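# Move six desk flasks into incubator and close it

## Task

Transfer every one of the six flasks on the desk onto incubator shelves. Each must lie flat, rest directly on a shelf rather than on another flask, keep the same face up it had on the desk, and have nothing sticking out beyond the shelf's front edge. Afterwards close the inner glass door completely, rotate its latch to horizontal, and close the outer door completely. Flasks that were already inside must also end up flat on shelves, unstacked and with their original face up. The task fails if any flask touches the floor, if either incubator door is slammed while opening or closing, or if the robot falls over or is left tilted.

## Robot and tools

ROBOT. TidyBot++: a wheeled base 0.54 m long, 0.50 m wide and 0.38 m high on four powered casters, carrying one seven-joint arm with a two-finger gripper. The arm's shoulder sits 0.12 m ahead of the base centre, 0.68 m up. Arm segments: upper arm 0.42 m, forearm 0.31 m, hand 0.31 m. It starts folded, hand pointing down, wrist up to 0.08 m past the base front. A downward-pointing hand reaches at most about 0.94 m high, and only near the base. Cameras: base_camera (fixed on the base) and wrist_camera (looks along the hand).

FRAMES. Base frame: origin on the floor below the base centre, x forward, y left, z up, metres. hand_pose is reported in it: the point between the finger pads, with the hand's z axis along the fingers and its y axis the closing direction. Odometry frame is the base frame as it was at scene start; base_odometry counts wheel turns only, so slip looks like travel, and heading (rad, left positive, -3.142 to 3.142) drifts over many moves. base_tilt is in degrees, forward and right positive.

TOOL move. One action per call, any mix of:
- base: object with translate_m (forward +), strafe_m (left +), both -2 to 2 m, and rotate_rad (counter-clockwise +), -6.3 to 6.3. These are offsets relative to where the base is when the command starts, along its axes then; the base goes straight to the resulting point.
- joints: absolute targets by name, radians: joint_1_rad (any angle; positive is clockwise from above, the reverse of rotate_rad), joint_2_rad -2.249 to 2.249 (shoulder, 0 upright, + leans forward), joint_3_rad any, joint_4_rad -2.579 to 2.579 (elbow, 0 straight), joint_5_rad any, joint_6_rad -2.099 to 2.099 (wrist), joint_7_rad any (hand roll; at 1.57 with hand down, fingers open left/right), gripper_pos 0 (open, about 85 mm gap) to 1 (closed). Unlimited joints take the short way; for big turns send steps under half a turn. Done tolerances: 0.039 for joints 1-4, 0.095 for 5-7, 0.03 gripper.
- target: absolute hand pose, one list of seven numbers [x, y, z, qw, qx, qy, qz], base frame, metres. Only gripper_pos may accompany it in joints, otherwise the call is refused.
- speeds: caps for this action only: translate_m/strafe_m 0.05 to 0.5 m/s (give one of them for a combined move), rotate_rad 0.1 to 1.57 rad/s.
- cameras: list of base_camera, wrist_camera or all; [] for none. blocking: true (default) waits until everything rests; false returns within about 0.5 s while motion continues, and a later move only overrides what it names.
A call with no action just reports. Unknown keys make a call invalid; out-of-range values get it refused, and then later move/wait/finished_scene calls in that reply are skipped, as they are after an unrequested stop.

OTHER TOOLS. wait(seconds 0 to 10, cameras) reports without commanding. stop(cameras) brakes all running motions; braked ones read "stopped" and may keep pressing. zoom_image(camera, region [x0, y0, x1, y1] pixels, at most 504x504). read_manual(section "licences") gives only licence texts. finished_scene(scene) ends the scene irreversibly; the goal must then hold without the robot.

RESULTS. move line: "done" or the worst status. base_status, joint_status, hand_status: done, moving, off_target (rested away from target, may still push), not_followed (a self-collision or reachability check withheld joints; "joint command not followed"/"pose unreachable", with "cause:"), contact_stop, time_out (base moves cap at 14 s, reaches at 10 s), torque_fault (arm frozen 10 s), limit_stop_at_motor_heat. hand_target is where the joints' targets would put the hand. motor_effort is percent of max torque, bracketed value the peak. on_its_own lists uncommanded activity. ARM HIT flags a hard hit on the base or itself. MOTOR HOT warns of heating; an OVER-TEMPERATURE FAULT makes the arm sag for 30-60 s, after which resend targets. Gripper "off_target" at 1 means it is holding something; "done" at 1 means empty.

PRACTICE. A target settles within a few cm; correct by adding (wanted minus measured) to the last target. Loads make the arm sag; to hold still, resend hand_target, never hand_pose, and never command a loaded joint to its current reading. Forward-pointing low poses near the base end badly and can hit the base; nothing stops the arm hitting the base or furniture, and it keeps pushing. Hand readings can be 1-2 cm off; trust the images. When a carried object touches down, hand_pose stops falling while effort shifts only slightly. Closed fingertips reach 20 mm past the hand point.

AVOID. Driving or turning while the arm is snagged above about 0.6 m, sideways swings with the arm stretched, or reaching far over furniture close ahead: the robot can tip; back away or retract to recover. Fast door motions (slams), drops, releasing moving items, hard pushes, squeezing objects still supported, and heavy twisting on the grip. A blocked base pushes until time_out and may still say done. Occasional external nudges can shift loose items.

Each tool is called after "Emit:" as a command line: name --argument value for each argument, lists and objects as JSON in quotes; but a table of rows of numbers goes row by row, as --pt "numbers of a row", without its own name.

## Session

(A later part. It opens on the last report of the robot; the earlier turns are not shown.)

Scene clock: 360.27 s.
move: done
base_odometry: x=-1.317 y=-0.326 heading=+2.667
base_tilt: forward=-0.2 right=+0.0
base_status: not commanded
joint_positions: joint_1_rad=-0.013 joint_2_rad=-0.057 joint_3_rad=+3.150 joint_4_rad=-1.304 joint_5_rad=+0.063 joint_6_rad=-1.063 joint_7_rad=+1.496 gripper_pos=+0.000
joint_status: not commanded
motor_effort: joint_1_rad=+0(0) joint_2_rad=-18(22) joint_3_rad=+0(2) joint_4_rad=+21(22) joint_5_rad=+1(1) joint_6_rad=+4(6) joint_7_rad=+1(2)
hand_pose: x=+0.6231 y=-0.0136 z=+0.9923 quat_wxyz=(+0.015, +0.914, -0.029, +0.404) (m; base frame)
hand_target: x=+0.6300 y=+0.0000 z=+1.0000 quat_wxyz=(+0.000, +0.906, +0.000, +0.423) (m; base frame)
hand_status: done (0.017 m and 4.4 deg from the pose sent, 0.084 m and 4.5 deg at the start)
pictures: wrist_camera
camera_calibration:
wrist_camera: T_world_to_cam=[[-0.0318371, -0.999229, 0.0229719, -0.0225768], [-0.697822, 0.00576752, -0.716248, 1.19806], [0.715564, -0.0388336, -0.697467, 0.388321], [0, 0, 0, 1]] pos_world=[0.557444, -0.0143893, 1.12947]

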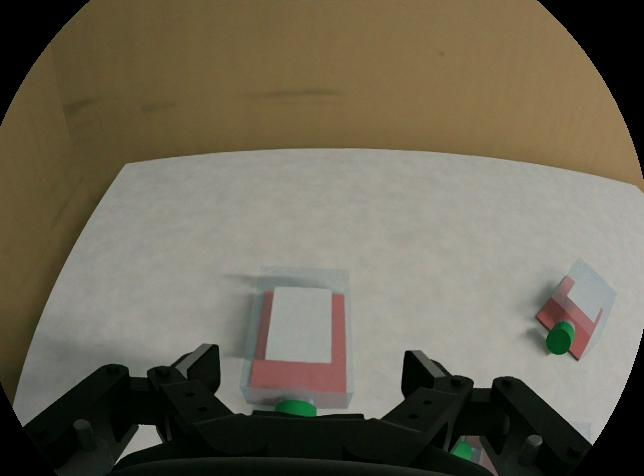

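Emit:
move --target '[0.64, -0.008, 0.93, 0.0127, 0.9059, -0.0272, 0.4224]' --cameras '[]'

Emit:
move --target '[0.647, -0.008, 0.888, 0.0127, 0.9059, -0.0272, 0.4224]' --cameras '["wrist_camera"]'

Scene clock: 362.07 s.
move: done
base_odometry: x=-1.317 y=-0.326 heading=+2.667
base_tilt: forward=-0.2 right=+0.0
base_status: not commanded
joint_positions: joint_1_rad=-0.013 joint_2_rad=-0.057 joint_3_rad=+3.150 joint_4_rad=-1.534 joint_5_rad=+0.063 joint_6_rad=-0.846 joint_7_rad=+1.496 gripper_pos=+0.000
joint_status: not commanded
motor_effort: joint_1_rad=+0(0) joint_2_rad=-19(20) joint_3_rad=+0(1) joint_4_rad=+21(22) joint_5_rad=+1(1) joint_6_rad=+6(6) joint_7_rad=+0(2)
hand_pose: x=+0.6353 y=-0.0107 z=+0.9186 quat_wxyz=(+0.014, +0.917, -0.022, +0.398) (m; base frame)
hand_target: x=+0.6400 y=-0.0080 z=+0.9300 quat_wxyz=(+0.013, +0.906, -0.027, +0.422) (m; base frame)
hand_status: done (0.013 m and 3.1 deg from the pose sent, 0.065 m and 2.3 deg at the start)
pictures: none
No camera images: "cameras" was empty.

Scene clock: 363.37 s.
move: done
base_odometry: x=-1.317 y=-0.326 heading=+2.667
base_tilt: forward=-0.1 right=+0.0
base_status: not commanded
joint_positions: joint_1_rad=-0.013 joint_2_rad=-0.057 joint_3_rad=+3.148 joint_4_rad=-1.657 joint_5_rad=+0.063 joint_6_rad=-0.712 joint_7_rad=+1.496 gripper_pos=+0.000
joint_status: not commanded
motor_effort: joint_1_rad=+0(0) joint_2_rad=-19(20) joint_3_rad=-1(1) joint_4_rad=+21(22) joint_5_rad=+0(1) joint_6_rad=+6(6) joint_7_rad=+1(2)
hand_pose: x=+0.6392 y=-0.0080 z=+0.8829 quat_wxyz=(+0.012, +0.915, -0.018, +0.404) (m; base frame)
hand_target: x=+0.6470 y=-0.0080 z=+0.8880 quat_wxyz=(+0.013, +0.906, -0.027, +0.422) (m; base frame)
hand_status: done (0.009 m and 2.6 deg from the pose sent, 0.033 m and 3.1 deg at the start)
pictures: wrist_camera
camera_calibration:
wrist_camera: T_world_to_cam=[[-0.00781253, -0.999621, 0.0263855, -0.032375], [-0.698895, -0.0134132, -0.715098, 1.1304], [0.715182, -0.0240274, -0.698526, 0.302049], [0, 0, 0, 1]] pos_world=[0.573755, -0.00994306, 1.02019]

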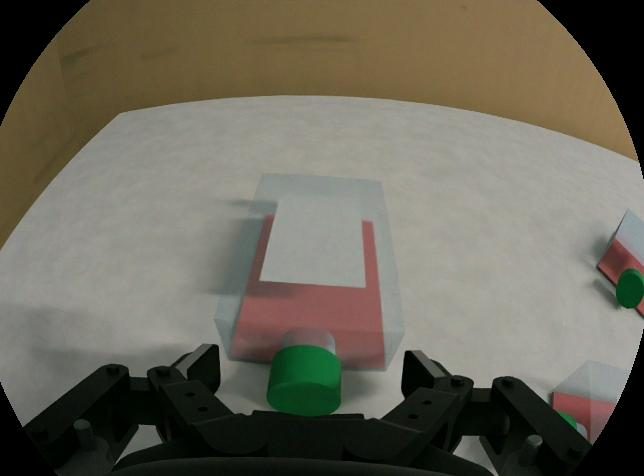

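Emit:
move --target '[0.649, -0.005, 0.876, 0.0127, 0.9059, -0.0272, 0.4224]' --cameras '["wrist_camera"]'

Emit:
move --joints '{"gripper_pos": 0.85}' --cameras '[]'

Emit:
move --target '[0.649, -0.005, 0.945, 0.0127, 0.9059, -0.0272, 0.4224]' --cameras '["wrist_camera"]'

Emit:
move --joints '{"gripper_pos": 0.95}' --cameras '[]'

Emit:
move --target '[0.60, 0, 1.05, 0, 0.9063, 0, 0.4226]' --cameras '[]'

Emit:
move --base '{"translate_m": -0.45}' --target '[0.55, 0, 1.05, 0, 0.911, 0, 0.412]' --cameras '["wrist_camera"]'

Scene clock: 364.43 s.
move: done
base_odometry: x=-1.317 y=-0.326 heading=+2.667
base_tilt: forward=-0.2 right=+0.0
base_status: not commanded
joint_positions: joint_1_rad=-0.013 joint_2_rad=-0.056 joint_3_rad=+3.142 joint_4_rad=-1.688 joint_5_rad=+0.064 joint_6_rad=-0.670 joint_7_rad=+1.488 gripper_pos=+0.000
joint_status: not commanded
motor_effort: joint_1_rad=+0(0) joint_2_rad=-18(19) joint_3_rad=-1(1) joint_4_rad=+21(22) joint_5_rad=+0(1) joint_6_rad=+5(6) joint_7_rad=+1(1)
hand_pose: x=+0.6412 y=-0.0045 z=+0.8753 quat_wxyz=(+0.009, +0.913, -0.018, +0.408) (m; base frame)
hand_target: x=+0.6490 y=-0.0050 z=+0.8760 quat_wxyz=(+0.013, +0.906, -0.027, +0.422) (m; base frame)
hand_status: done (0.008 m and 2.1 deg from the pose sent, 0.012 m and 2.6 deg at the start)
pictures: wrist_camera
camera_calibration:
wrist_camera: T_world_to_cam=[[-0.00553554, -0.99977, 0.0207129, -0.0251472], [-0.6912, -0.011143, -0.722578, 1.1281], [0.722642, -0.0183166, -0.690979, 0.284054], [0, 0, 0, 1]] pos_world=[0.574332, -0.00736805, 1.01193]

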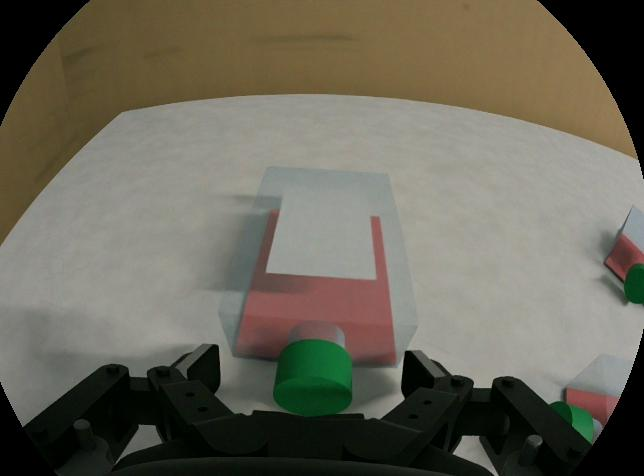

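Scene clock: 365.47 s.
move: off_target
base_odometry: x=-1.317 y=-0.326 heading=+2.667
base_tilt: forward=-0.2 right=+0.0
base_status: not commanded
joint_positions: joint_1_rad=-0.013 joint_2_rad=-0.057 joint_3_rad=+3.140 joint_4_rad=-1.688 joint_5_rad=+0.064 joint_6_rad=-0.659 joint_7_rad=+1.488 gripper_pos=+0.681
joint_status: gripper_pos off_target (ended at +0.681, target +0.850)
motor_effort: joint_1_rad=+0(1) joint_2_rad=-17(19) joint_3_rad=-1(1) joint_4_rad=+20(22) joint_5_rad=+0(1) joint_6_rad=+4(6) joint_7_rad=+0(2)
hand_pose: x=+0.6432 y=-0.0028 z=+0.8781 quat_wxyz=(+0.008, +0.910, -0.016, +0.413) (m; base frame)
hand_target: x=+0.6490 y=-0.0050 z=+0.8760 quat_wxyz=(+0.013, +0.906, -0.027, +0.422) (m; base frame)
hand_status: not commanded
pictures: none
No camera images: "cameras" was empty.

Scene clock: 366.73 s.
move: done
base_odometry: x=-1.317 y=-0.326 heading=+2.667
base_tilt: forward=-0.2 right=+0.0
base_status: not commanded
joint_positions: joint_1_rad=-0.013 joint_2_rad=-0.046 joint_3_rad=+3.140 joint_4_rad=-1.517 joint_5_rad=+0.064 joint_6_rad=-0.801 joint_7_rad=+1.488 gripper_pos=+0.681
joint_status: not commanded
motor_effort: joint_1_rad=+0(0) joint_2_rad=-20(22) joint_3_rad=-1(2) joint_4_rad=+22(24) joint_5_rad=+1(1) joint_6_rad=+6(7) joint_7_rad=+1(2)
hand_pose: x=+0.6505 y=-0.0047 z=+0.9330 quat_wxyz=(+0.009, +0.906, -0.020, +0.422) (m; base frame)
hand_target: x=+0.6490 y=-0.0050 z=+0.9450 quat_wxyz=(+0.013, +0.906, -0.027, +0.422) (m; base frame)
hand_status: done (0.012 m and 0.9 deg from the pose sent, 0.067 m and 1.8 deg at the start)
pictures: wrist_camera
camera_calibration:
wrist_camera: T_world_to_cam=[[-0.0115715, -0.999733, 0.0200169, -0.021916], [-0.669553, -0.00712135, -0.74273, 1.18087], [0.742674, -0.0219969, -0.669292, 0.283954], [0, 0, 0, 1]] pos_world=[0.579513, -0.00725464, 1.06755]

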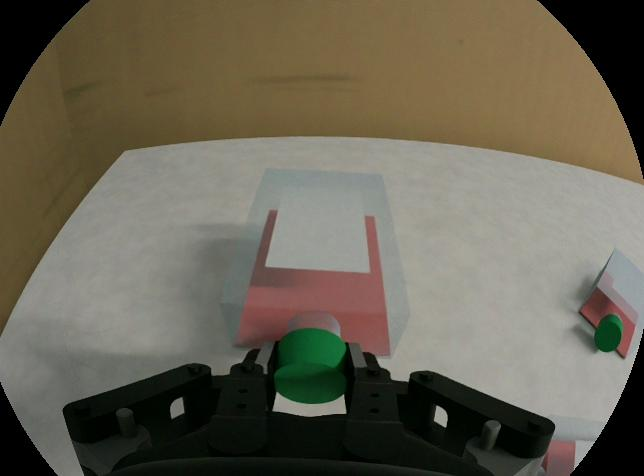

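Scene clock: 367.27 s.
move: off_target
base_odometry: x=-1.317 y=-0.326 heading=+2.667
base_tilt: forward=-0.2 right=+0.0
base_status: not commanded
joint_positions: joint_1_rad=-0.013 joint_2_rad=-0.046 joint_3_rad=+3.140 joint_4_rad=-1.517 joint_5_rad=+0.064 joint_6_rad=-0.802 joint_7_rad=+1.488 gripper_pos=+0.681
joint_status: gripper_pos off_target (ended at +0.681, target +0.950)
motor_effort: joint_1_rad=+0(0) joint_2_rad=-20(20) joint_3_rad=-1(1) joint_4_rad=+22(23) joint_5_rad=+1(1) joint_6_rad=+6(7) joint_7_rad=+1(2)
hand_pose: x=+0.6503 y=-0.0047 z=+0.9328 quat_wxyz=(+0.009, +0.907, -0.020, +0.422) (m; base frame)
hand_target: x=+0.6490 y=-0.0050 z=+0.9450 quat_wxyz=(+0.013, +0.906, -0.027, +0.422) (m; base frame)
hand_status: not commanded
pictures: none
No camera images: "cameras" was empty.

Scene clock: 369.03 s.
move: done
base_odometry: x=-1.317 y=-0.326 heading=+2.667
base_tilt: forward=-0.2 right=+0.0
base_status: not commanded
joint_positions: joint_1_rad=-0.013 joint_2_rad=-0.068 joint_3_rad=+3.148 joint_4_rad=-1.197 joint_5_rad=+0.063 joint_6_rad=-1.153 joint_7_rad=+1.500 gripper_pos=+0.681
joint_status: not commanded
motor_effort: joint_1_rad=+0(0) joint_2_rad=-18(22) joint_3_rad=-1(2) joint_4_rad=+21(23) joint_5_rad=+0(1) joint_6_rad=+6(7) joint_7_rad=+1(2)
hand_pose: x=+0.6105 y=-0.0134 z=+1.0329 quat_wxyz=(+0.015, +0.908, -0.030, +0.417) (m; base frame)
hand_target: x=+0.6000 y=+0.0000 z=+1.0500 quat_wxyz=(+0.000, +0.906, +0.000, +0.423) (m; base frame)
hand_status: done (0.024 m and 3.9 deg from the pose sent, 0.128 m and 2.6 deg at the start)
pictures: none
No camera images: "cameras" was empty.

Scene clock: 371.30 s.
move: done
base_odometry: x=-0.916 y=-0.531 heading=+2.668
base_tilt: forward=-0.2 right=+0.0
base_status: done
joint_positions: joint_1_rad=-0.013 joint_2_rad=-0.177 joint_3_rad=+3.148 joint_4_rad=-1.212 joint_5_rad=+0.062 joint_6_rad=-1.221 joint_7_rad=+1.500 gripper_pos=+0.681
joint_status: not commanded
motor_effort: joint_1_rad=+0(1) joint_2_rad=-13(23) joint_3_rad=-1(2) joint_4_rad=+20(22) joint_5_rad=+0(2) joint_6_rad=+6(8) joint_7_rad=+0(2)
hand_pose: x=+0.5561 y=-0.0144 z=+1.0598 quat_wxyz=(+0.014, +0.903, -0.032, +0.429) (m; base frame)
hand_target: x=+0.5500 y=+0.0000 z=+1.0500 quat_wxyz=(+0.000, +0.911, +0.000, +0.412) (m; base frame)
hand_status: done (0.018 m and 4.6 deg from the pose sent, 0.064 m and 3.9 deg at the start)
pictures: wrist_camera
camera_calibration:
wrist_camera: T_world_to_cam=[[-0.0369627, -0.999145, 0.0184973, -0.0194892], [-0.6575, 0.0103763, -0.753383, 1.2167], [0.752547, -0.040009, -0.657322, 0.420185], [0, 0, 0, 1]] pos_world=[0.483052, -0.0152862, 1.1932]

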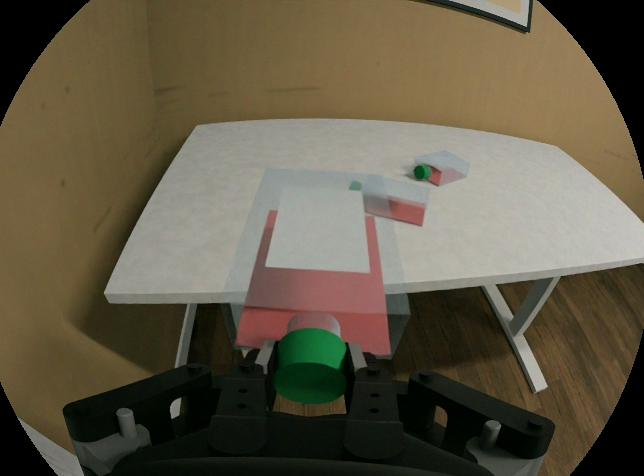

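Emit:
move --base '{"rotate_rad": -1.463}' --speeds '{"rotate_rad": 0.8}' --cameras '[]'

Emit:
move --base '{"translate_m": 1.805, "strafe_m": -1.22}' --cameras '[]'

Emit:
move --target '[0.62, -0.007, 0.83, 0.0086, 0.9035, -0.018, 0.430]' --cameras '[]'

Emit:
move --target '[0.63, -0.006, 0.70, 0.0086, 0.9035, -0.018, 0.430]' --cameras '["wrist_camera"]'

Scene clock: 374.40 s.
move: done
base_odometry: x=-0.916 y=-0.531 heading=+1.205
base_tilt: forward=-0.1 right=+0.0
base_status: done
joint_positions: joint_1_rad=-0.014 joint_2_rad=-0.177 joint_3_rad=+3.153 joint_4_rad=-1.212 joint_5_rad=+0.061 joint_6_rad=-1.221 joint_7_rad=+1.500 gripper_pos=+0.681
joint_status: not commanded
motor_effort: joint_1_rad=+0(2) joint_2_rad=-13(15) joint_3_rad=-1(3) joint_4_rad=+20(20) joint_5_rad=+0(2) joint_6_rad=+6(7) joint_7_rad=+1(2)
hand_pose: x=+0.5562 y=-0.0159 z=+1.0598 quat_wxyz=(+0.014, +0.903, -0.034, +0.429) (m; base frame)
hand_target: x=+0.5500 y=+0.0000 z=+1.0500 quat_wxyz=(+0.000, +0.911, +0.000, +0.412) (m; base frame)
hand_status: not commanded
pictures: none
No camera images: "cameras" was empty.

Scene clock: 379.40 s.
move: done
base_odometry: x=+0.868 y=+0.718 heading=+1.205
base_tilt: forward=-0.2 right=+0.0
base_status: done
joint_positions: joint_1_rad=-0.015 joint_2_rad=-0.169 joint_3_rad=+3.154 joint_4_rad=-1.212 joint_5_rad=+0.061 joint_6_rad=-1.222 joint_7_rad=+1.500 gripper_pos=+0.681
joint_status: not commanded
motor_effort: joint_1_rad=+0(1) joint_2_rad=-13(17) joint_3_rad=-1(3) joint_4_rad=+20(21) joint_5_rad=+1(1) joint_6_rad=+6(7) joint_7_rad=+1(2)
hand_pose: x=+0.5591 y=-0.0159 z=+1.0560 quat_wxyz=(+0.014, +0.904, -0.034, +0.425) (m; base frame)
hand_target: x=+0.5500 y=+0.0000 z=+1.0500 quat_wxyz=(+0.000, +0.911, +0.000, +0.412) (m; base frame)
hand_status: not commanded
pictures: none
No camera images: "cameras" was empty.

Scene clock: 381.73 s.
move: done
base_odometry: x=+0.868 y=+0.718 heading=+1.205
base_tilt: forward=-0.2 right=+0.0
base_status: not commanded
joint_positions: joint_1_rad=+0.004 joint_2_rad=-0.114 joint_3_rad=+3.139 joint_4_rad=-1.903 joint_5_rad=+0.061 joint_6_rad=-0.507 joint_7_rad=+1.500 gripper_pos=+0.681
joint_status: not commanded
motor_effort: joint_1_rad=+0(0) joint_2_rad=-17(19) joint_3_rad=-1(1) joint_4_rad=+22(23) joint_5_rad=+0(1) joint_6_rad=+6(7) joint_7_rad=+1(2)
hand_pose: x=+0.6109 y=-0.0082 z=+0.8257 quat_wxyz=(+0.010, +0.912, -0.015, +0.411) (m; base frame)
hand_target: x=+0.6200 y=-0.0070 z=+0.8300 quat_wxyz=(+0.009, +0.903, -0.018, +0.430) (m; base frame)
hand_status: done (0.010 m and 2.4 deg from the pose sent, 0.234 m and 2.0 deg at the start)
pictures: none
No camera images: "cameras" was empty.

Scene clock: 383.60 s.
move: done
base_odometry: x=+0.868 y=+0.718 heading=+1.205
base_tilt: forward=-0.2 right=+0.0
base_status: not commanded
joint_positions: joint_1_rad=-0.350 joint_2_rad=+0.064 joint_3_rad=+3.503 joint_4_rad=-2.203 joint_5_rad=-0.058 joint_6_rad=-0.032 joint_7_rad=+1.585 gripper_pos=+0.681
joint_status: not commanded
motor_effort: joint_1_rad=+0(0) joint_2_rad=-19(22) joint_3_rad=+0(1) joint_4_rad=+18(22) joint_5_rad=+0(1) joint_6_rad=+6(7) joint_7_rad=+1(2)
hand_pose: x=+0.6237 y=-0.0023 z=+0.6947 quat_wxyz=(+0.003, +0.911, -0.020, +0.411) (m; base frame)
hand_target: x=+0.6300 y=-0.0060 z=+0.7000 quat_wxyz=(+0.009, +0.903, -0.018, +0.430) (m; base frame)
hand_status: done (0.009 m and 2.5 deg from the pose sent, 0.127 m and 2.4 deg at the start)
pictures: wrist_camera
camera_calibration:
wrist_camera: T_world_to_cam=[[-0.00418432, -0.999956, 0.00834904, -0.0115222], [-0.687055, -0.00319168, -0.726598, 0.985771], [0.726593, -0.00877657, -0.687012, 0.16682], [0, 0, 0, 1]] pos_world=[0.55602, -0.00691134, 0.830963]

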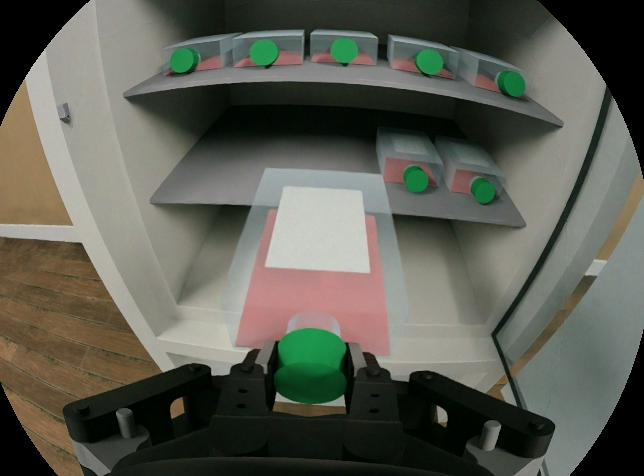

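Emit:
move --base '{"strafe_m": -0.075, "translate_m": 0.12}' --speeds '{"translate_m": 0.2}' --target '[0.64, -0.006, 0.605, 0.0086, 0.9035, -0.018, 0.430]' --cameras '["wrist_camera"]'

Scene clock: 386.03 s.
move: done
base_odometry: x=+0.982 y=+0.803 heading=+1.205
base_tilt: forward=-0.2 right=+0.0
base_status: done
joint_positions: joint_1_rad=-0.063 joint_2_rad=+0.331 joint_3_rad=+3.209 joint_4_rad=-2.332 joint_5_rad=-0.058 joint_6_rad=+0.336 joint_7_rad=+1.585 gripper_pos=+0.681
joint_status: not commanded
motor_effort: joint_1_rad=+0(1) joint_2_rad=-25(28) joint_3_rad=+0(2) joint_4_rad=+15(19) joint_5_rad=+0(1) joint_6_rad=+8(11) joint_7_rad=+1(2)
hand_pose: x=+0.6278 y=-0.0070 z=+0.5875 quat_wxyz=(+0.011, +0.918, -0.018, +0.397) (m; base frame)
hand_target: x=+0.6400 y=-0.0060 z=+0.6050 quat_wxyz=(+0.009, +0.903, -0.018, +0.430) (m; base frame)
hand_status: done (0.021 m and 4.1 deg from the pose sent, 0.091 m and 2.5 deg at the start)
pictures: wrist_camera
camera_calibration:
wrist_camera: T_world_to_cam=[[-0.00819199, -0.999681, 0.0238812, -0.0219557], [-0.709507, -0.0110182, -0.704612, 0.911833], [0.704651, -0.0227161, -0.709191, 0.116755], [0, 0, 0, 1]] pos_world=[0.564501, -0.00924974, 0.725815]

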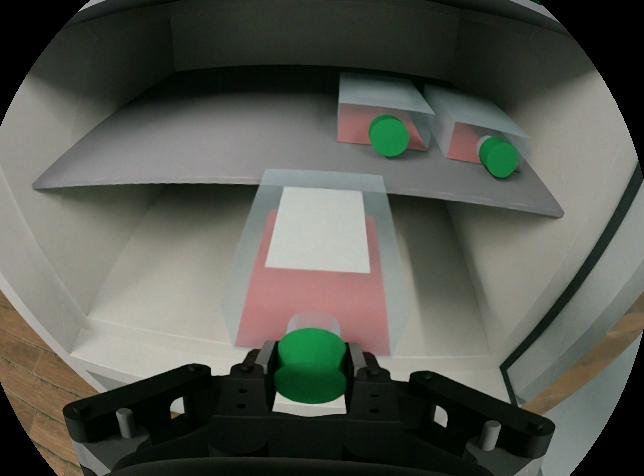

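Emit:
move --target '[0.64, -0.006, 0.615, 0.0086, 0.9000, -0.018, 0.4355]' --cameras '[]'

Emit:
move --base '{"translate_m": 0.12}' --speeds '{"translate_m": 0.15}' --cameras '["wrist_camera"]'

Scene clock: 387.00 s.
move: done
base_odometry: x=+0.982 y=+0.803 heading=+1.205
base_tilt: forward=-0.2 right=+0.0
base_status: not commanded
joint_positions: joint_1_rad=-0.063 joint_2_rad=+0.322 joint_3_rad=+3.209 joint_4_rad=-2.333 joint_5_rad=-0.058 joint_6_rad=+0.337 joint_7_rad=+1.585 gripper_pos=+0.681
joint_status: not commanded
motor_effort: joint_1_rad=+0(0) joint_2_rad=-25(27) joint_3_rad=-1(1) joint_4_rad=+15(16) joint_5_rad=+0(1) joint_6_rad=+7(9) joint_7_rad=+1(2)
hand_pose: x=+0.6281 y=-0.0069 z=+0.5916 quat_wxyz=(+0.011, +0.916, -0.019, +0.401) (m; base frame)
hand_target: x=+0.6400 y=-0.0060 z=+0.6150 quat_wxyz=(+0.009, +0.900, -0.018, +0.435) (m; base frame)
hand_status: done (0.026 m and 4.4 deg from the pose sent, 0.030 m and 4.9 deg at the start)
pictures: none
No camera images: "cameras" was empty.

Scene clock: 388.47 s.
move: done
base_odometry: x=+1.025 y=+0.915 heading=+1.204
base_tilt: forward=-0.2 right=-0.1
base_status: done
joint_positions: joint_1_rad=-0.060 joint_2_rad=+0.376 joint_3_rad=+3.204 joint_4_rad=-2.468 joint_5_rad=-0.058 joint_6_rad=+0.275 joint_7_rad=+1.585 gripper_pos=+0.681
joint_status: not commanded
motor_effort: joint_1_rad=-1(1) joint_2_rad=-33(36) joint_3_rad=-1(1) joint_4_rad=+31(36) joint_5_rad=+1(2) joint_6_rad=+20(24) joint_7_rad=+2(3)
hand_pose: x=+0.5350 y=-0.0064 z=+0.5111 quat_wxyz=(+0.012, +0.959, -0.018, +0.283) (m; base frame)
hand_target: x=+0.6400 y=-0.0060 z=+0.6150 quat_wxyz=(+0.009, +0.900, -0.018, +0.435) (m; base frame)
hand_status: not commanded
pictures: wrist_camera
camera_calibration:
wrist_camera: T_world_to_cam=[[-0.00344448, -0.999727, 0.0231216, -0.0223804], [-0.857904, -0.00892574, -0.513733, 0.77393], [0.513799, -0.0216056, -0.857639, 0.305982], [0, 0, 0, 1]] pos_world=[0.506667, -0.00885541, 0.660533]

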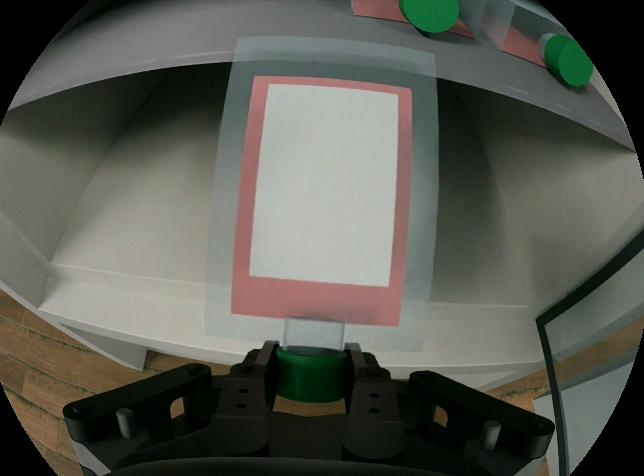

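Emit:
move --base '{"translate_m": -0.14}' --speeds '{"translate_m": 0.15}' --cameras '["wrist_camera"]'

Scene clock: 390.23 s.
move: done
base_odometry: x=+0.975 y=+0.784 heading=+1.205
base_tilt: forward=-0.2 right=+0.0
base_status: done
joint_positions: joint_1_rad=-0.059 joint_2_rad=+0.315 joint_3_rad=+3.204 joint_4_rad=-2.360 joint_5_rad=-0.058 joint_6_rad=+0.358 joint_7_rad=+1.585 gripper_pos=+0.681
joint_status: not commanded
motor_effort: joint_1_rad=+0(1) joint_2_rad=-23(34) joint_3_rad=-1(2) joint_4_rad=+13(30) joint_5_rad=+0(2) joint_6_rad=+6(20) joint_7_rad=+1(3)
hand_pose: x=+0.6201 y=-0.0068 z=+0.5900 quat_wxyz=(+0.010, +0.916, -0.019, +0.401) (m; base frame)
hand_target: x=+0.6400 y=-0.0060 z=+0.6150 quat_wxyz=(+0.009, +0.900, -0.018, +0.435) (m; base frame)
hand_status: not commanded
pictures: wrist_camera
camera_calibration:
wrist_camera: T_world_to_cam=[[-0.00826339, -0.999718, 0.0222473, -0.0208524], [-0.702578, -0.0100269, -0.711536, 0.90787], [0.711559, -0.0215101, -0.702297, 0.115672], [0, 0, 0, 1]] pos_world=[0.555369, -0.00925527, 0.727682]

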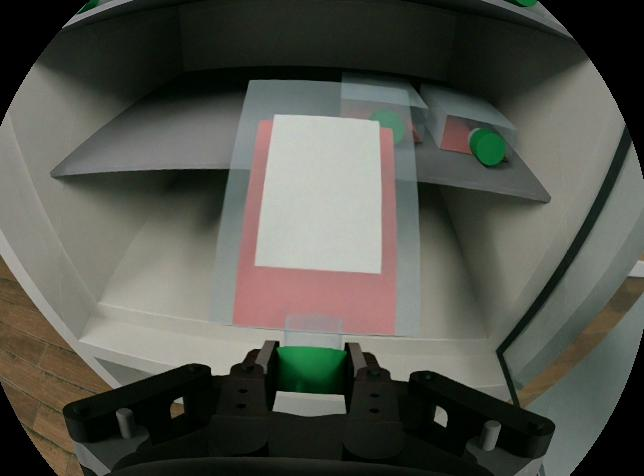

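Emit:
move --target '[0.64, -0.006, 0.65, 0.0086, 0.9035, -0.018, 0.430]' --cameras '["wrist_camera"]'

Emit:
move --base '{"translate_m": 0.1}' --speeds '{"translate_m": 0.15}' --cameras '["wrist_camera"]'

Scene clock: 393.13 s.
move: done
base_odometry: x=+0.975 y=+0.784 heading=+1.205
base_tilt: forward=-0.2 right=+0.0
base_status: not commanded
joint_positions: joint_1_rad=-0.073 joint_2_rad=+0.217 joint_3_rad=+3.216 joint_4_rad=-2.306 joint_5_rad=-0.058 joint_6_rad=+0.255 joint_7_rad=+1.585 gripper_pos=+0.681
joint_status: not commanded
motor_effort: joint_1_rad=+0(1) joint_2_rad=-23(26) joint_3_rad=-1(2) joint_4_rad=+15(15) joint_5_rad=+0(0) joint_6_rad=+7(7) joint_7_rad=+2(2)
hand_pose: x=+0.6312 y=-0.0036 z=+0.6367 quat_wxyz=(+0.005, +0.906, -0.018, +0.423) (m; base frame)
hand_target: x=+0.6400 y=-0.0060 z=+0.6500 quat_wxyz=(+0.009, +0.903, -0.018, +0.430) (m; base frame)
hand_status: done (0.016 m and 0.9 deg from the pose sent, 0.063 m and 3.6 deg at the start)
pictures: wrist_camera
camera_calibration:
wrist_camera: T_world_to_cam=[[-0.00452177, -0.999896, 0.0136806, -0.0155098], [-0.667297, -0.00717208, -0.744757, 0.947741], [0.744778, -0.0124966, -0.667195, 0.0973704], [0, 0, 0, 1]] pos_world=[0.559835, -0.00749413, 0.771015]

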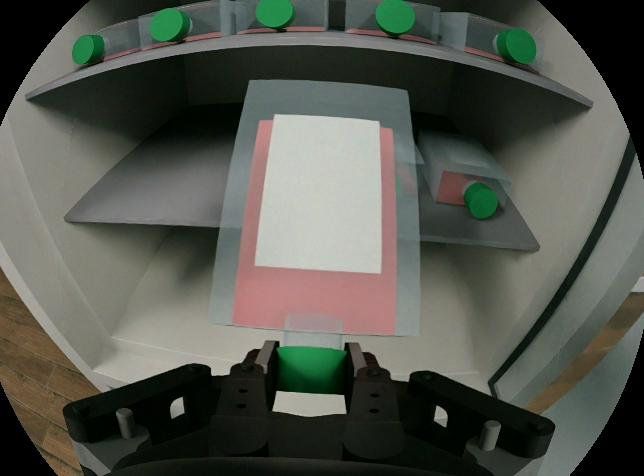

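Scene clock: 394.47 s.
move: done
base_odometry: x=+1.011 y=+0.878 heading=+1.204
base_tilt: forward=-0.2 right=+0.0
base_status: done
joint_positions: joint_1_rad=-0.074 joint_2_rad=+0.216 joint_3_rad=+3.217 joint_4_rad=-2.304 joint_5_rad=-0.058 joint_6_rad=+0.254 joint_7_rad=+1.585 gripper_pos=+0.681
joint_status: not commanded
motor_effort: joint_1_rad=+0(1) joint_2_rad=-23(26) joint_3_rad=-1(2) joint_4_rad=+15(17) joint_5_rad=+0(1) joint_6_rad=+7(7) joint_7_rad=+1(2)
hand_pose: x=+0.6322 y=-0.0035 z=+0.6383 quat_wxyz=(+0.005, +0.905, -0.018, +0.425) (m; base frame)
hand_target: x=+0.6400 y=-0.0060 z=+0.6500 quat_wxyz=(+0.009, +0.903, -0.018, +0.430) (m; base frame)
hand_status: not commanded
pictures: wrist_camera
camera_calibration:
wrist_camera: T_world_to_cam=[[-0.00434637, -0.999898, 0.0136103, -0.0154705], [-0.664974, -0.0072751, -0.746831, 0.949538], [0.746854, -0.0122965, -0.664874, 0.09483], [0, 0, 0, 1]] pos_world=[0.560527, -0.00739491, 0.772406]

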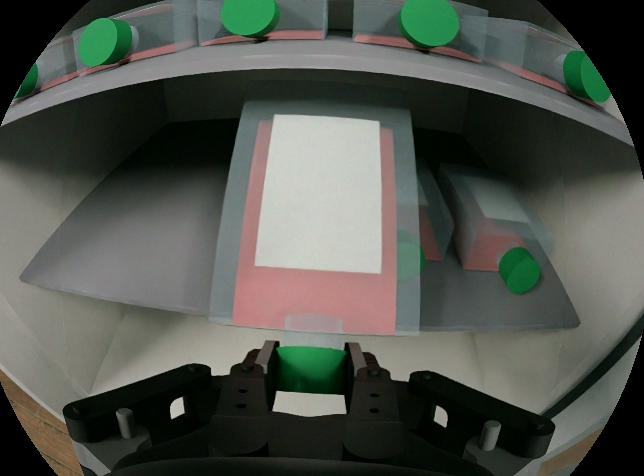

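Emit:
move --base '{"translate_m": 0.04}' --speeds '{"translate_m": 0.12}' --cameras '[]'

Emit:
move --target '[0.64, -0.006, 0.685, 0.0086, 0.9035, -0.018, 0.430]' --cameras '["wrist_camera"]'

Emit:
move --target '[0.64, -0.006, 0.705, 0.0086, 0.9035, -0.018, 0.430]' --cameras '["wrist_camera"]'

Scene clock: 395.77 s.
move: done
base_odometry: x=+1.025 y=+0.915 heading=+1.204
base_tilt: forward=-0.1 right=+0.0
base_status: done
joint_positions: joint_1_rad=-0.074 joint_2_rad=+0.215 joint_3_rad=+3.217 joint_4_rad=-2.301 joint_5_rad=-0.058 joint_6_rad=+0.254 joint_7_rad=+1.585 gripper_pos=+0.681
joint_status: not commanded
motor_effort: joint_1_rad=+0(1) joint_2_rad=-23(25) joint_3_rad=+0(1) joint_4_rad=+15(17) joint_5_rad=+0(1) joint_6_rad=+7(7) joint_7_rad=+1(2)
hand_pose: x=+0.6332 y=-0.0034 z=+0.6395 quat_wxyz=(+0.005, +0.905, -0.018, +0.426) (m; base frame)
hand_target: x=+0.6400 y=-0.0060 z=+0.6500 quat_wxyz=(+0.009, +0.903, -0.018, +0.430) (m; base frame)
hand_status: not commanded
pictures: none
No camera images: "cameras" was empty.

Scene clock: 396.70 s.
move: off_target
base_odometry: x=+1.025 y=+0.915 heading=+1.204
base_tilt: forward=-0.2 right=-0.1
base_status: not commanded
joint_positions: joint_1_rad=-0.168 joint_2_rad=+0.152 joint_3_rad=+3.316 joint_4_rad=-2.260 joint_5_rad=-0.058 joint_6_rad=+0.112 joint_7_rad=+1.585 gripper_pos=+0.681
joint_status: not commanded
motor_effort: joint_1_rad=+0(0) joint_2_rad=-22(24) joint_3_rad=+0(1) joint_4_rad=+17(18) joint_5_rad=+0(1) joint_6_rad=+7(9) joint_7_rad=+1(2)
hand_pose: x=+0.6265 y=-0.0038 z=+0.6571 quat_wxyz=(+0.007, +0.912, -0.018, +0.410) (m; base frame)
hand_target: x=+0.6400 y=-0.0060 z=+0.6850 quat_wxyz=(+0.009, +0.903, -0.018, +0.430) (m; base frame)
hand_status: off_target (0.031 m and 2.5 deg from the pose sent, 0.046 m and 0.7 deg at the start)
pictures: wrist_camera
camera_calibration:
wrist_camera: T_world_to_cam=[[-0.0054326, -0.999834, 0.0173746, -0.0178275], [-0.688761, -0.00885516, -0.724934, 0.960281], [0.724968, -0.0159052, -0.688599, 0.140952], [0, 0, 0, 1]] pos_world=[0.559121, -0.00707919, 0.79351]

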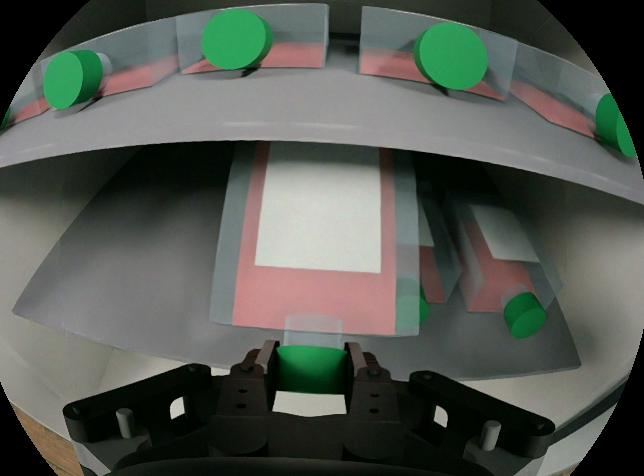

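Scene clock: 397.80 s.
move: off_target
base_odometry: x=+1.025 y=+0.915 heading=+1.204
base_tilt: forward=-0.2 right=+0.0
base_status: not commanded
joint_positions: joint_1_rad=-0.322 joint_2_rad=+0.123 joint_3_rad=+3.476 joint_4_rad=-2.236 joint_5_rad=-0.058 joint_6_rad=+0.025 joint_7_rad=+1.585 gripper_pos=+0.681
joint_status: not commanded
motor_effort: joint_1_rad=+0(1) joint_2_rad=-23(24) joint_3_rad=+0(1) joint_4_rad=+20(20) joint_5_rad=+0(1) joint_6_rad=+7(10) joint_7_rad=+1(2)
hand_pose: x=+0.6213 y=-0.0043 z=+0.6645 quat_wxyz=(+0.012, +0.918, -0.017, +0.397) (m; base frame)
hand_target: x=+0.6400 y=-0.0060 z=+0.7050 quat_wxyz=(+0.009, +0.903, -0.018, +0.430) (m; base frame)
hand_status: off_target (0.045 m and 4.2 deg from the pose sent, 0.050 m and 2.5 deg at the start)
pictures: wrist_camera
camera_calibration:
wrist_camera: T_world_to_cam=[[-0.00719829, -0.999598, 0.0274211, -0.0240359], [-0.7098, -0.0142079, -0.70426, 0.961389], [0.704366, -0.0245329, -0.709413, 0.176349], [0, 0, 0, 1]] pos_world=[0.558007, -0.00604054, 0.802831]

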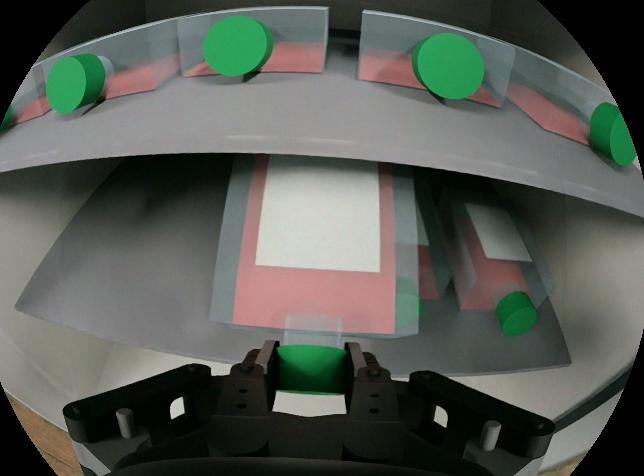

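Emit:
move --joints '{"gripper_pos": 0.75}' --cameras '["wrist_camera"]'

Scene clock: 398.60 s.
move: off_target
base_odometry: x=+1.025 y=+0.915 heading=+1.204
base_tilt: forward=-0.2 right=+0.0
base_status: not commanded
joint_positions: joint_1_rad=-0.322 joint_2_rad=+0.122 joint_3_rad=+3.476 joint_4_rad=-2.236 joint_5_rad=-0.058 joint_6_rad=+0.025 joint_7_rad=+1.585 gripper_pos=+0.681
joint_status: gripper_pos off_target (ended at +0.681, target +0.750)
motor_effort: joint_1_rad=+0(0) joint_2_rad=-23(24) joint_3_rad=+0(1) joint_4_rad=+19(20) joint_5_rad=+0(1) joint_6_rad=+8(9) joint_7_rad=+1(1)
hand_pose: x=+0.6213 y=-0.0042 z=+0.6646 quat_wxyz=(+0.012, +0.918, -0.017, +0.396) (m; base frame)
hand_target: x=+0.6400 y=-0.0060 z=+0.7050 quat_wxyz=(+0.009, +0.903, -0.018, +0.430) (m; base frame)
hand_status: not commanded
pictures: wrist_camera
camera_calibration:
wrist_camera: T_world_to_cam=[[-0.00725857, -0.999599, 0.027355, -0.023952], [-0.709999, -0.0141117, -0.704062, 0.961413], [0.704166, -0.0245325, -0.709612, 0.176692], [0, 0, 0, 1]] pos_world=[0.558007, -0.00604059, 0.802932]

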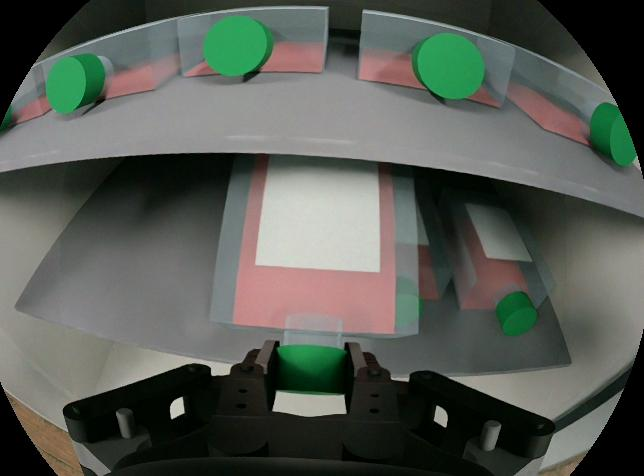

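Emit:
move --joints '{"gripper_pos": 0.70}' --cameras '["wrist_camera"]'

Scene clock: 399.20 s.
move: done
base_odometry: x=+1.025 y=+0.915 heading=+1.204
base_tilt: forward=-0.1 right=+0.0
base_status: not commanded
joint_positions: joint_1_rad=-0.322 joint_2_rad=+0.122 joint_3_rad=+3.476 joint_4_rad=-2.235 joint_5_rad=-0.058 joint_6_rad=+0.024 joint_7_rad=+1.585 gripper_pos=+0.681
joint_status: all done
motor_effort: joint_1_rad=+0(0) joint_2_rad=-23(24) joint_3_rad=+0(1) joint_4_rad=+20(20) joint_5_rad=+0(0) joint_6_rad=+8(9) joint_7_rad=+1(1)
hand_pose: x=+0.6213 y=-0.0042 z=+0.6646 quat_wxyz=(+0.012, +0.918, -0.017, +0.396) (m; base frame)
hand_target: x=+0.6400 y=-0.0060 z=+0.7050 quat_wxyz=(+0.009, +0.903, -0.018, +0.430) (m; base frame)
hand_status: not commanded
pictures: wrist_camera
camera_calibration:
wrist_camera: T_world_to_cam=[[-0.0072547, -0.999599, 0.027356, -0.023955], [-0.710098, -0.0141117, -0.703961, 0.961388], [0.704065, -0.0245325, -0.709711, 0.176828], [0, 0, 0, 1]] pos_world=[0.558008, -0.00604059, 0.802932]

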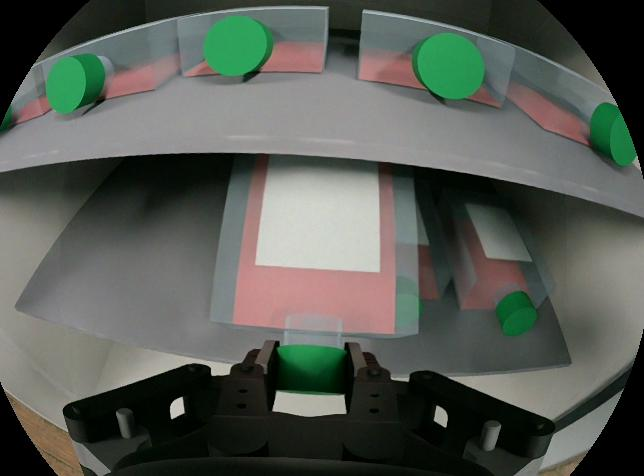

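Emit:
move --joints '{"gripper_pos": 0.685}' --cameras '["wrist_camera"]'

Scene clock: 399.67 s.
move: done
base_odometry: x=+1.025 y=+0.915 heading=+1.204
base_tilt: forward=-0.1 right=+0.0
base_status: not commanded
joint_positions: joint_1_rad=-0.322 joint_2_rad=+0.122 joint_3_rad=+3.476 joint_4_rad=-2.235 joint_5_rad=-0.058 joint_6_rad=+0.024 joint_7_rad=+1.585 gripper_pos=+0.681
joint_status: all done
motor_effort: joint_1_rad=+0(0) joint_2_rad=-24(24) joint_3_rad=+0(1) joint_4_rad=+19(20) joint_5_rad=+0(0) joint_6_rad=+8(9) joint_7_rad=+1(2)
hand_pose: x=+0.6213 y=-0.0043 z=+0.6646 quat_wxyz=(+0.012, +0.918, -0.017, +0.396) (m; base frame)
hand_target: x=+0.6400 y=-0.0060 z=+0.7050 quat_wxyz=(+0.009, +0.903, -0.018, +0.430) (m; base frame)
hand_status: not commanded
pictures: wrist_camera
camera_calibration:
wrist_camera: T_world_to_cam=[[-0.00725277, -0.9996, 0.0273539, -0.0240544], [-0.710148, -0.0141098, -0.703911, 0.961375], [0.704015, -0.0245306, -0.709761, 0.176894], [0, 0, 0, 1]] pos_world=[0.558008, -0.0061406, 0.802932]

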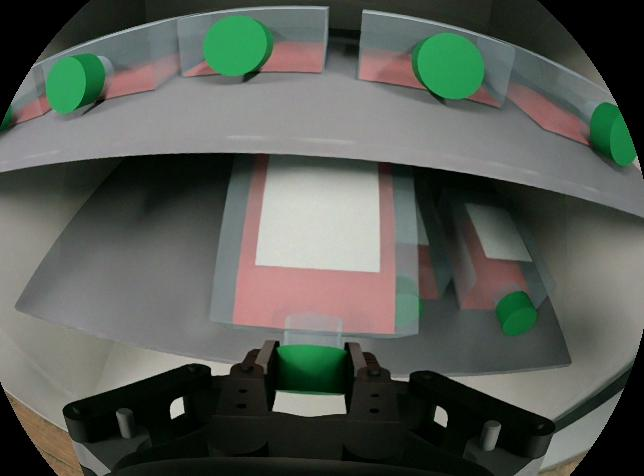

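Emit:
move --target '[0.64, -0.006, 0.73, 0.0086, 0.9035, -0.018, 0.430]' --cameras '["wrist_camera"]'

Scene clock: 401.73 s.
move: off_target
base_odometry: x=+1.025 y=+0.915 heading=+1.204
base_tilt: forward=-0.2 right=+0.0
base_status: not commanded
joint_positions: joint_1_rad=-0.189 joint_2_rad=+0.086 joint_3_rad=+3.333 joint_4_rad=-2.193 joint_5_rad=+0.223 joint_6_rad=-0.086 joint_7_rad=+1.320 gripper_pos=+0.681
joint_status: not commanded
motor_effort: joint_1_rad=+0(0) joint_2_rad=-24(25) joint_3_rad=+0(1) joint_4_rad=+23(23) joint_5_rad=+0(1) joint_6_rad=+9(10) joint_7_rad=+1(2)
hand_pose: x=+0.6147 y=-0.0053 z=+0.6758 quat_wxyz=(+0.011, +0.925, -0.014, +0.381) (m; base frame)
hand_target: x=+0.6400 y=-0.0060 z=+0.7300 quat_wxyz=(+0.009, +0.903, -0.018, +0.430) (m; base frame)
hand_status: off_target (0.060 m and 6.2 deg from the pose sent, 0.068 m and 4.2 deg at the start)
pictures: wrist_camera
camera_calibration:
wrist_camera: T_world_to_cam=[[-0.000172226, -0.999627, 0.0273108, -0.0297496], [-0.733653, -0.018432, -0.679274, 0.962391], [0.679524, -0.0201536, -0.733376, 0.220456], [0, 0, 0, 1]] pos_world=[0.556251, -0.00755667, 0.816218]

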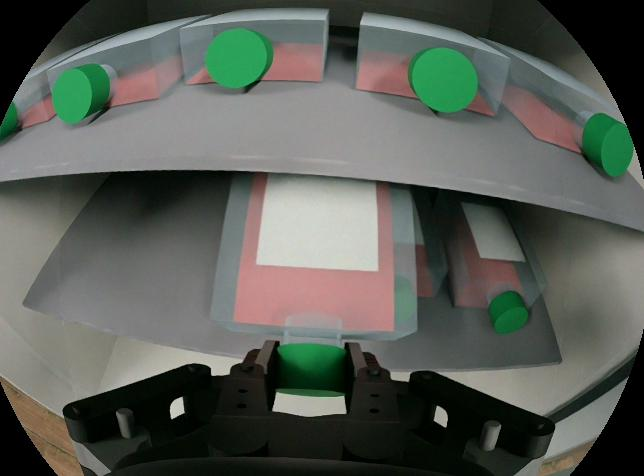

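Emit:
move --joints '{"gripper_pos": 0.677}' --cameras '["wrist_camera"]'

Scene clock: 402.43 s.
move: done
base_odometry: x=+1.025 y=+0.915 heading=+1.204
base_tilt: forward=-0.2 right=+0.0
base_status: not commanded
joint_positions: joint_1_rad=-0.189 joint_2_rad=+0.080 joint_3_rad=+3.333 joint_4_rad=-2.185 joint_5_rad=+0.225 joint_6_rad=-0.086 joint_7_rad=+1.319 gripper_pos=+0.674
joint_status: all done
motor_effort: joint_1_rad=+0(0) joint_2_rad=-24(25) joint_3_rad=+0(1) joint_4_rad=+22(23) joint_5_rad=+1(1) joint_6_rad=+8(9) joint_7_rad=+1(2)
hand_pose: x=+0.6182 y=-0.0054 z=+0.6821 quat_wxyz=(+0.011, +0.922, -0.014, +0.387) (m; base frame)
hand_target: x=+0.6400 y=-0.0060 z=+0.7300 quat_wxyz=(+0.009, +0.903, -0.018, +0.430) (m; base frame)
hand_status: not commanded
pictures: wrist_camera
camera_calibration:
wrist_camera: T_world_to_cam=[[0.0000291005, -0.999631, 0.0271535, -0.0299863], [-0.724596, -0.0187346, -0.68892, 0.970185], [0.689174, -0.0196553, -0.724329, 0.210664], [0, 0, 0, 1]] pos_world=[0.557808, -0.00765859, 0.821784]

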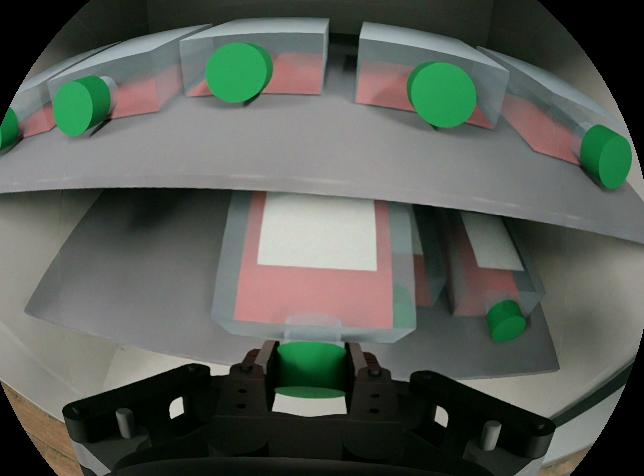

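Emit:
move --target '[0.65, -0.006, 0.75, 0.0086, 0.9035, -0.018, 0.430]' --cameras '["wrist_camera"]'

Scene clock: 403.53 s.
move: off_target
base_odometry: x=+1.025 y=+0.915 heading=+1.204
base_tilt: forward=-0.2 right=+0.0
base_status: not commanded
joint_positions: joint_1_rad=-0.090 joint_2_rad=+0.074 joint_3_rad=+3.230 joint_4_rad=-2.107 joint_5_rad=+0.225 joint_6_rad=-0.146 joint_7_rad=+1.319 gripper_pos=+0.674
joint_status: not commanded
motor_effort: joint_1_rad=+0(0) joint_2_rad=-24(24) joint_3_rad=-1(2) joint_4_rad=+22(23) joint_5_rad=+0(1) joint_6_rad=+7(9) joint_7_rad=+1(2)
hand_pose: x=+0.6361 y=-0.0073 z=+0.7087 quat_wxyz=(+0.012, +0.917, -0.017, +0.398) (m; base frame)
hand_target: x=+0.6500 y=-0.0060 z=+0.7500 quat_wxyz=(+0.009, +0.903, -0.018, +0.430) (m; base frame)
hand_status: off_target (0.044 m and 4.0 deg from the pose sent, 0.075 m and 5.4 deg at the start)
pictures: wrist_camera
camera_calibration:
wrist_camera: T_world_to_cam=[[-0.0067939, -0.999634, 0.026196, -0.0276375], [-0.707239, -0.0137166, -0.706841, 1.00319], [0.706942, -0.0233291, -0.706887, 0.193805], [0, 0, 0, 1]] pos_world=[0.572297, -0.00934583, 0.846817]

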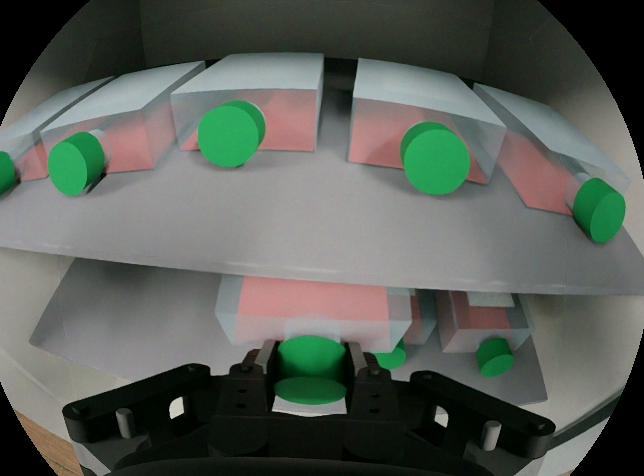

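Emit:
move --joints '{"gripper_pos": 0.95}' --cameras '[]'

Emit:
move --target '[0.64, -0.006, 0.67, 0.0086, 0.9035, -0.018, 0.430]' --cameras '["wrist_camera"]'

Emit:
move --target '[0.64, -0.006, 0.635, 0.0086, 0.9035, -0.018, 0.430]' --cameras '["wrist_camera"]'

Scene clock: 404.60 s.
move: off_target
base_odometry: x=+1.025 y=+0.915 heading=+1.204
base_tilt: forward=-0.1 right=+0.0
base_status: not commanded
joint_positions: joint_1_rad=-0.090 joint_2_rad=+0.074 joint_3_rad=+3.230 joint_4_rad=-2.106 joint_5_rad=+0.225 joint_6_rad=-0.146 joint_7_rad=+1.319 gripper_pos=+0.681
joint_status: gripper_pos off_target (ended at +0.681, target +0.950)
motor_effort: joint_1_rad=+0(0) joint_2_rad=-24(24) joint_3_rad=-1(2) joint_4_rad=+22(22) joint_5_rad=+1(1) joint_6_rad=+8(8) joint_7_rad=+1(2)
hand_pose: x=+0.6360 y=-0.0073 z=+0.7086 quat_wxyz=(+0.012, +0.917, -0.017, +0.398) (m; base frame)
hand_target: x=+0.6500 y=-0.0060 z=+0.7500 quat_wxyz=(+0.009, +0.903, -0.018, +0.430) (m; base frame)
hand_status: not commanded
pictures: none
No camera images: "cameras" was empty.

Scene clock: 406.10 s.
move: done
base_odometry: x=+1.025 y=+0.915 heading=+1.204
base_tilt: forward=-0.2 right=+0.0
base_status: not commanded
joint_positions: joint_1_rad=-0.112 joint_2_rad=+0.155 joint_3_rad=+3.255 joint_4_rad=-2.230 joint_5_rad=-0.029 joint_6_rad=+0.084 joint_7_rad=+1.554 gripper_pos=+0.681
joint_status: not commanded
motor_effort: joint_1_rad=+0(2) joint_2_rad=-21(24) joint_3_rad=+0(2) joint_4_rad=+17(22) joint_5_rad=+0(1) joint_6_rad=+6(9) joint_7_rad=+0(2)
hand_pose: x=+0.6330 y=+0.0004 z=+0.6616 quat_wxyz=(+0.000, +0.913, -0.018, +0.409) (m; base frame)
hand_target: x=+0.6400 y=-0.0060 z=+0.6700 quat_wxyz=(+0.009, +0.903, -0.018, +0.430) (m; base frame)
hand_status: done (0.013 m and 2.9 deg from the pose sent, 0.039 m and 4.0 deg at the start)
pictures: wrist_camera
camera_calibration:
wrist_camera: T_world_to_cam=[[0.00136082, -0.999992, 0.00385534, -0.00898766], [-0.690681, -0.00372791, -0.72315, 0.968135], [0.723158, -0.00167874, -0.69068, 0.14191], [0, 0, 0, 1]] pos_world=[0.566061, -0.00514023, 0.798156]

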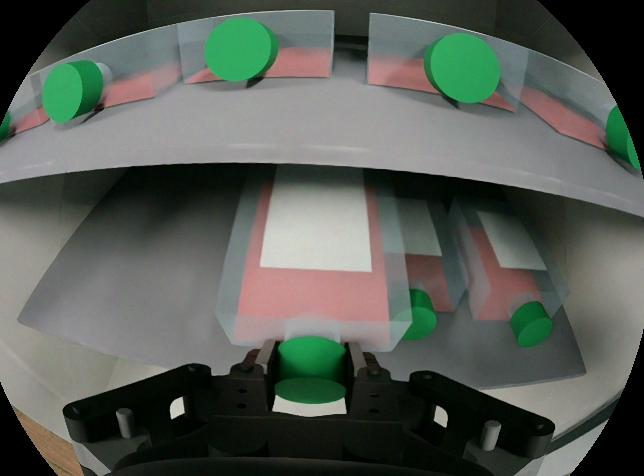

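Scene clock: 407.03 s.
move: done
base_odometry: x=+1.025 y=+0.915 heading=+1.204
base_tilt: forward=-0.2 right=+0.0
base_status: not commanded
joint_positions: joint_1_rad=-0.079 joint_2_rad=+0.235 joint_3_rad=+3.225 joint_4_rad=-2.279 joint_5_rad=-0.029 joint_6_rad=+0.235 joint_7_rad=+1.554 gripper_pos=+0.681
joint_status: not commanded
motor_effort: joint_1_rad=+0(1) joint_2_rad=-22(24) joint_3_rad=-1(2) joint_4_rad=+14(17) joint_5_rad=+0(1) joint_6_rad=+5(7) joint_7_rad=+1(1)
hand_pose: x=+0.6390 y=-0.0031 z=+0.6342 quat_wxyz=(+0.003, +0.908, -0.019, +0.419) (m; base frame)
hand_target: x=+0.6400 y=-0.0060 z=+0.6350 quat_wxyz=(+0.009, +0.903, -0.018, +0.430) (m; base frame)
hand_status: done (0.003 m and 1.6 deg from the pose sent, 0.028 m and 2.9 deg at the start)
pictures: wrist_camera
camera_calibration:
wrist_camera: T_world_to_cam=[[-0.00437257, -0.999948, 0.00926669, -0.0122485], [-0.674828, -0.00388797, -0.737965, 0.951726], [0.737962, -0.00948022, -0.674775, 0.0990976], [0, 0, 0, 1]] pos_world=[0.569067, -0.00760812, 0.769322]

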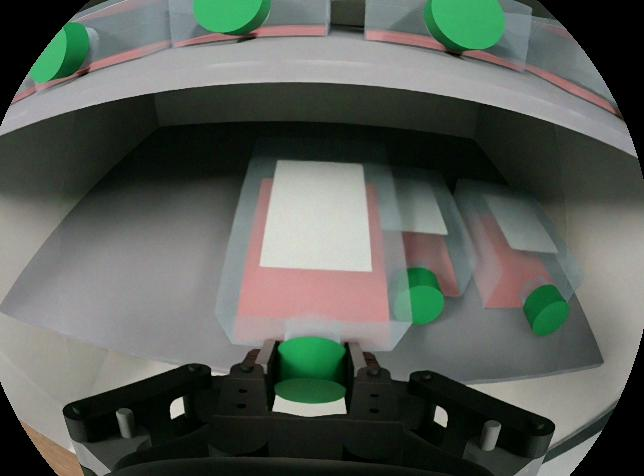

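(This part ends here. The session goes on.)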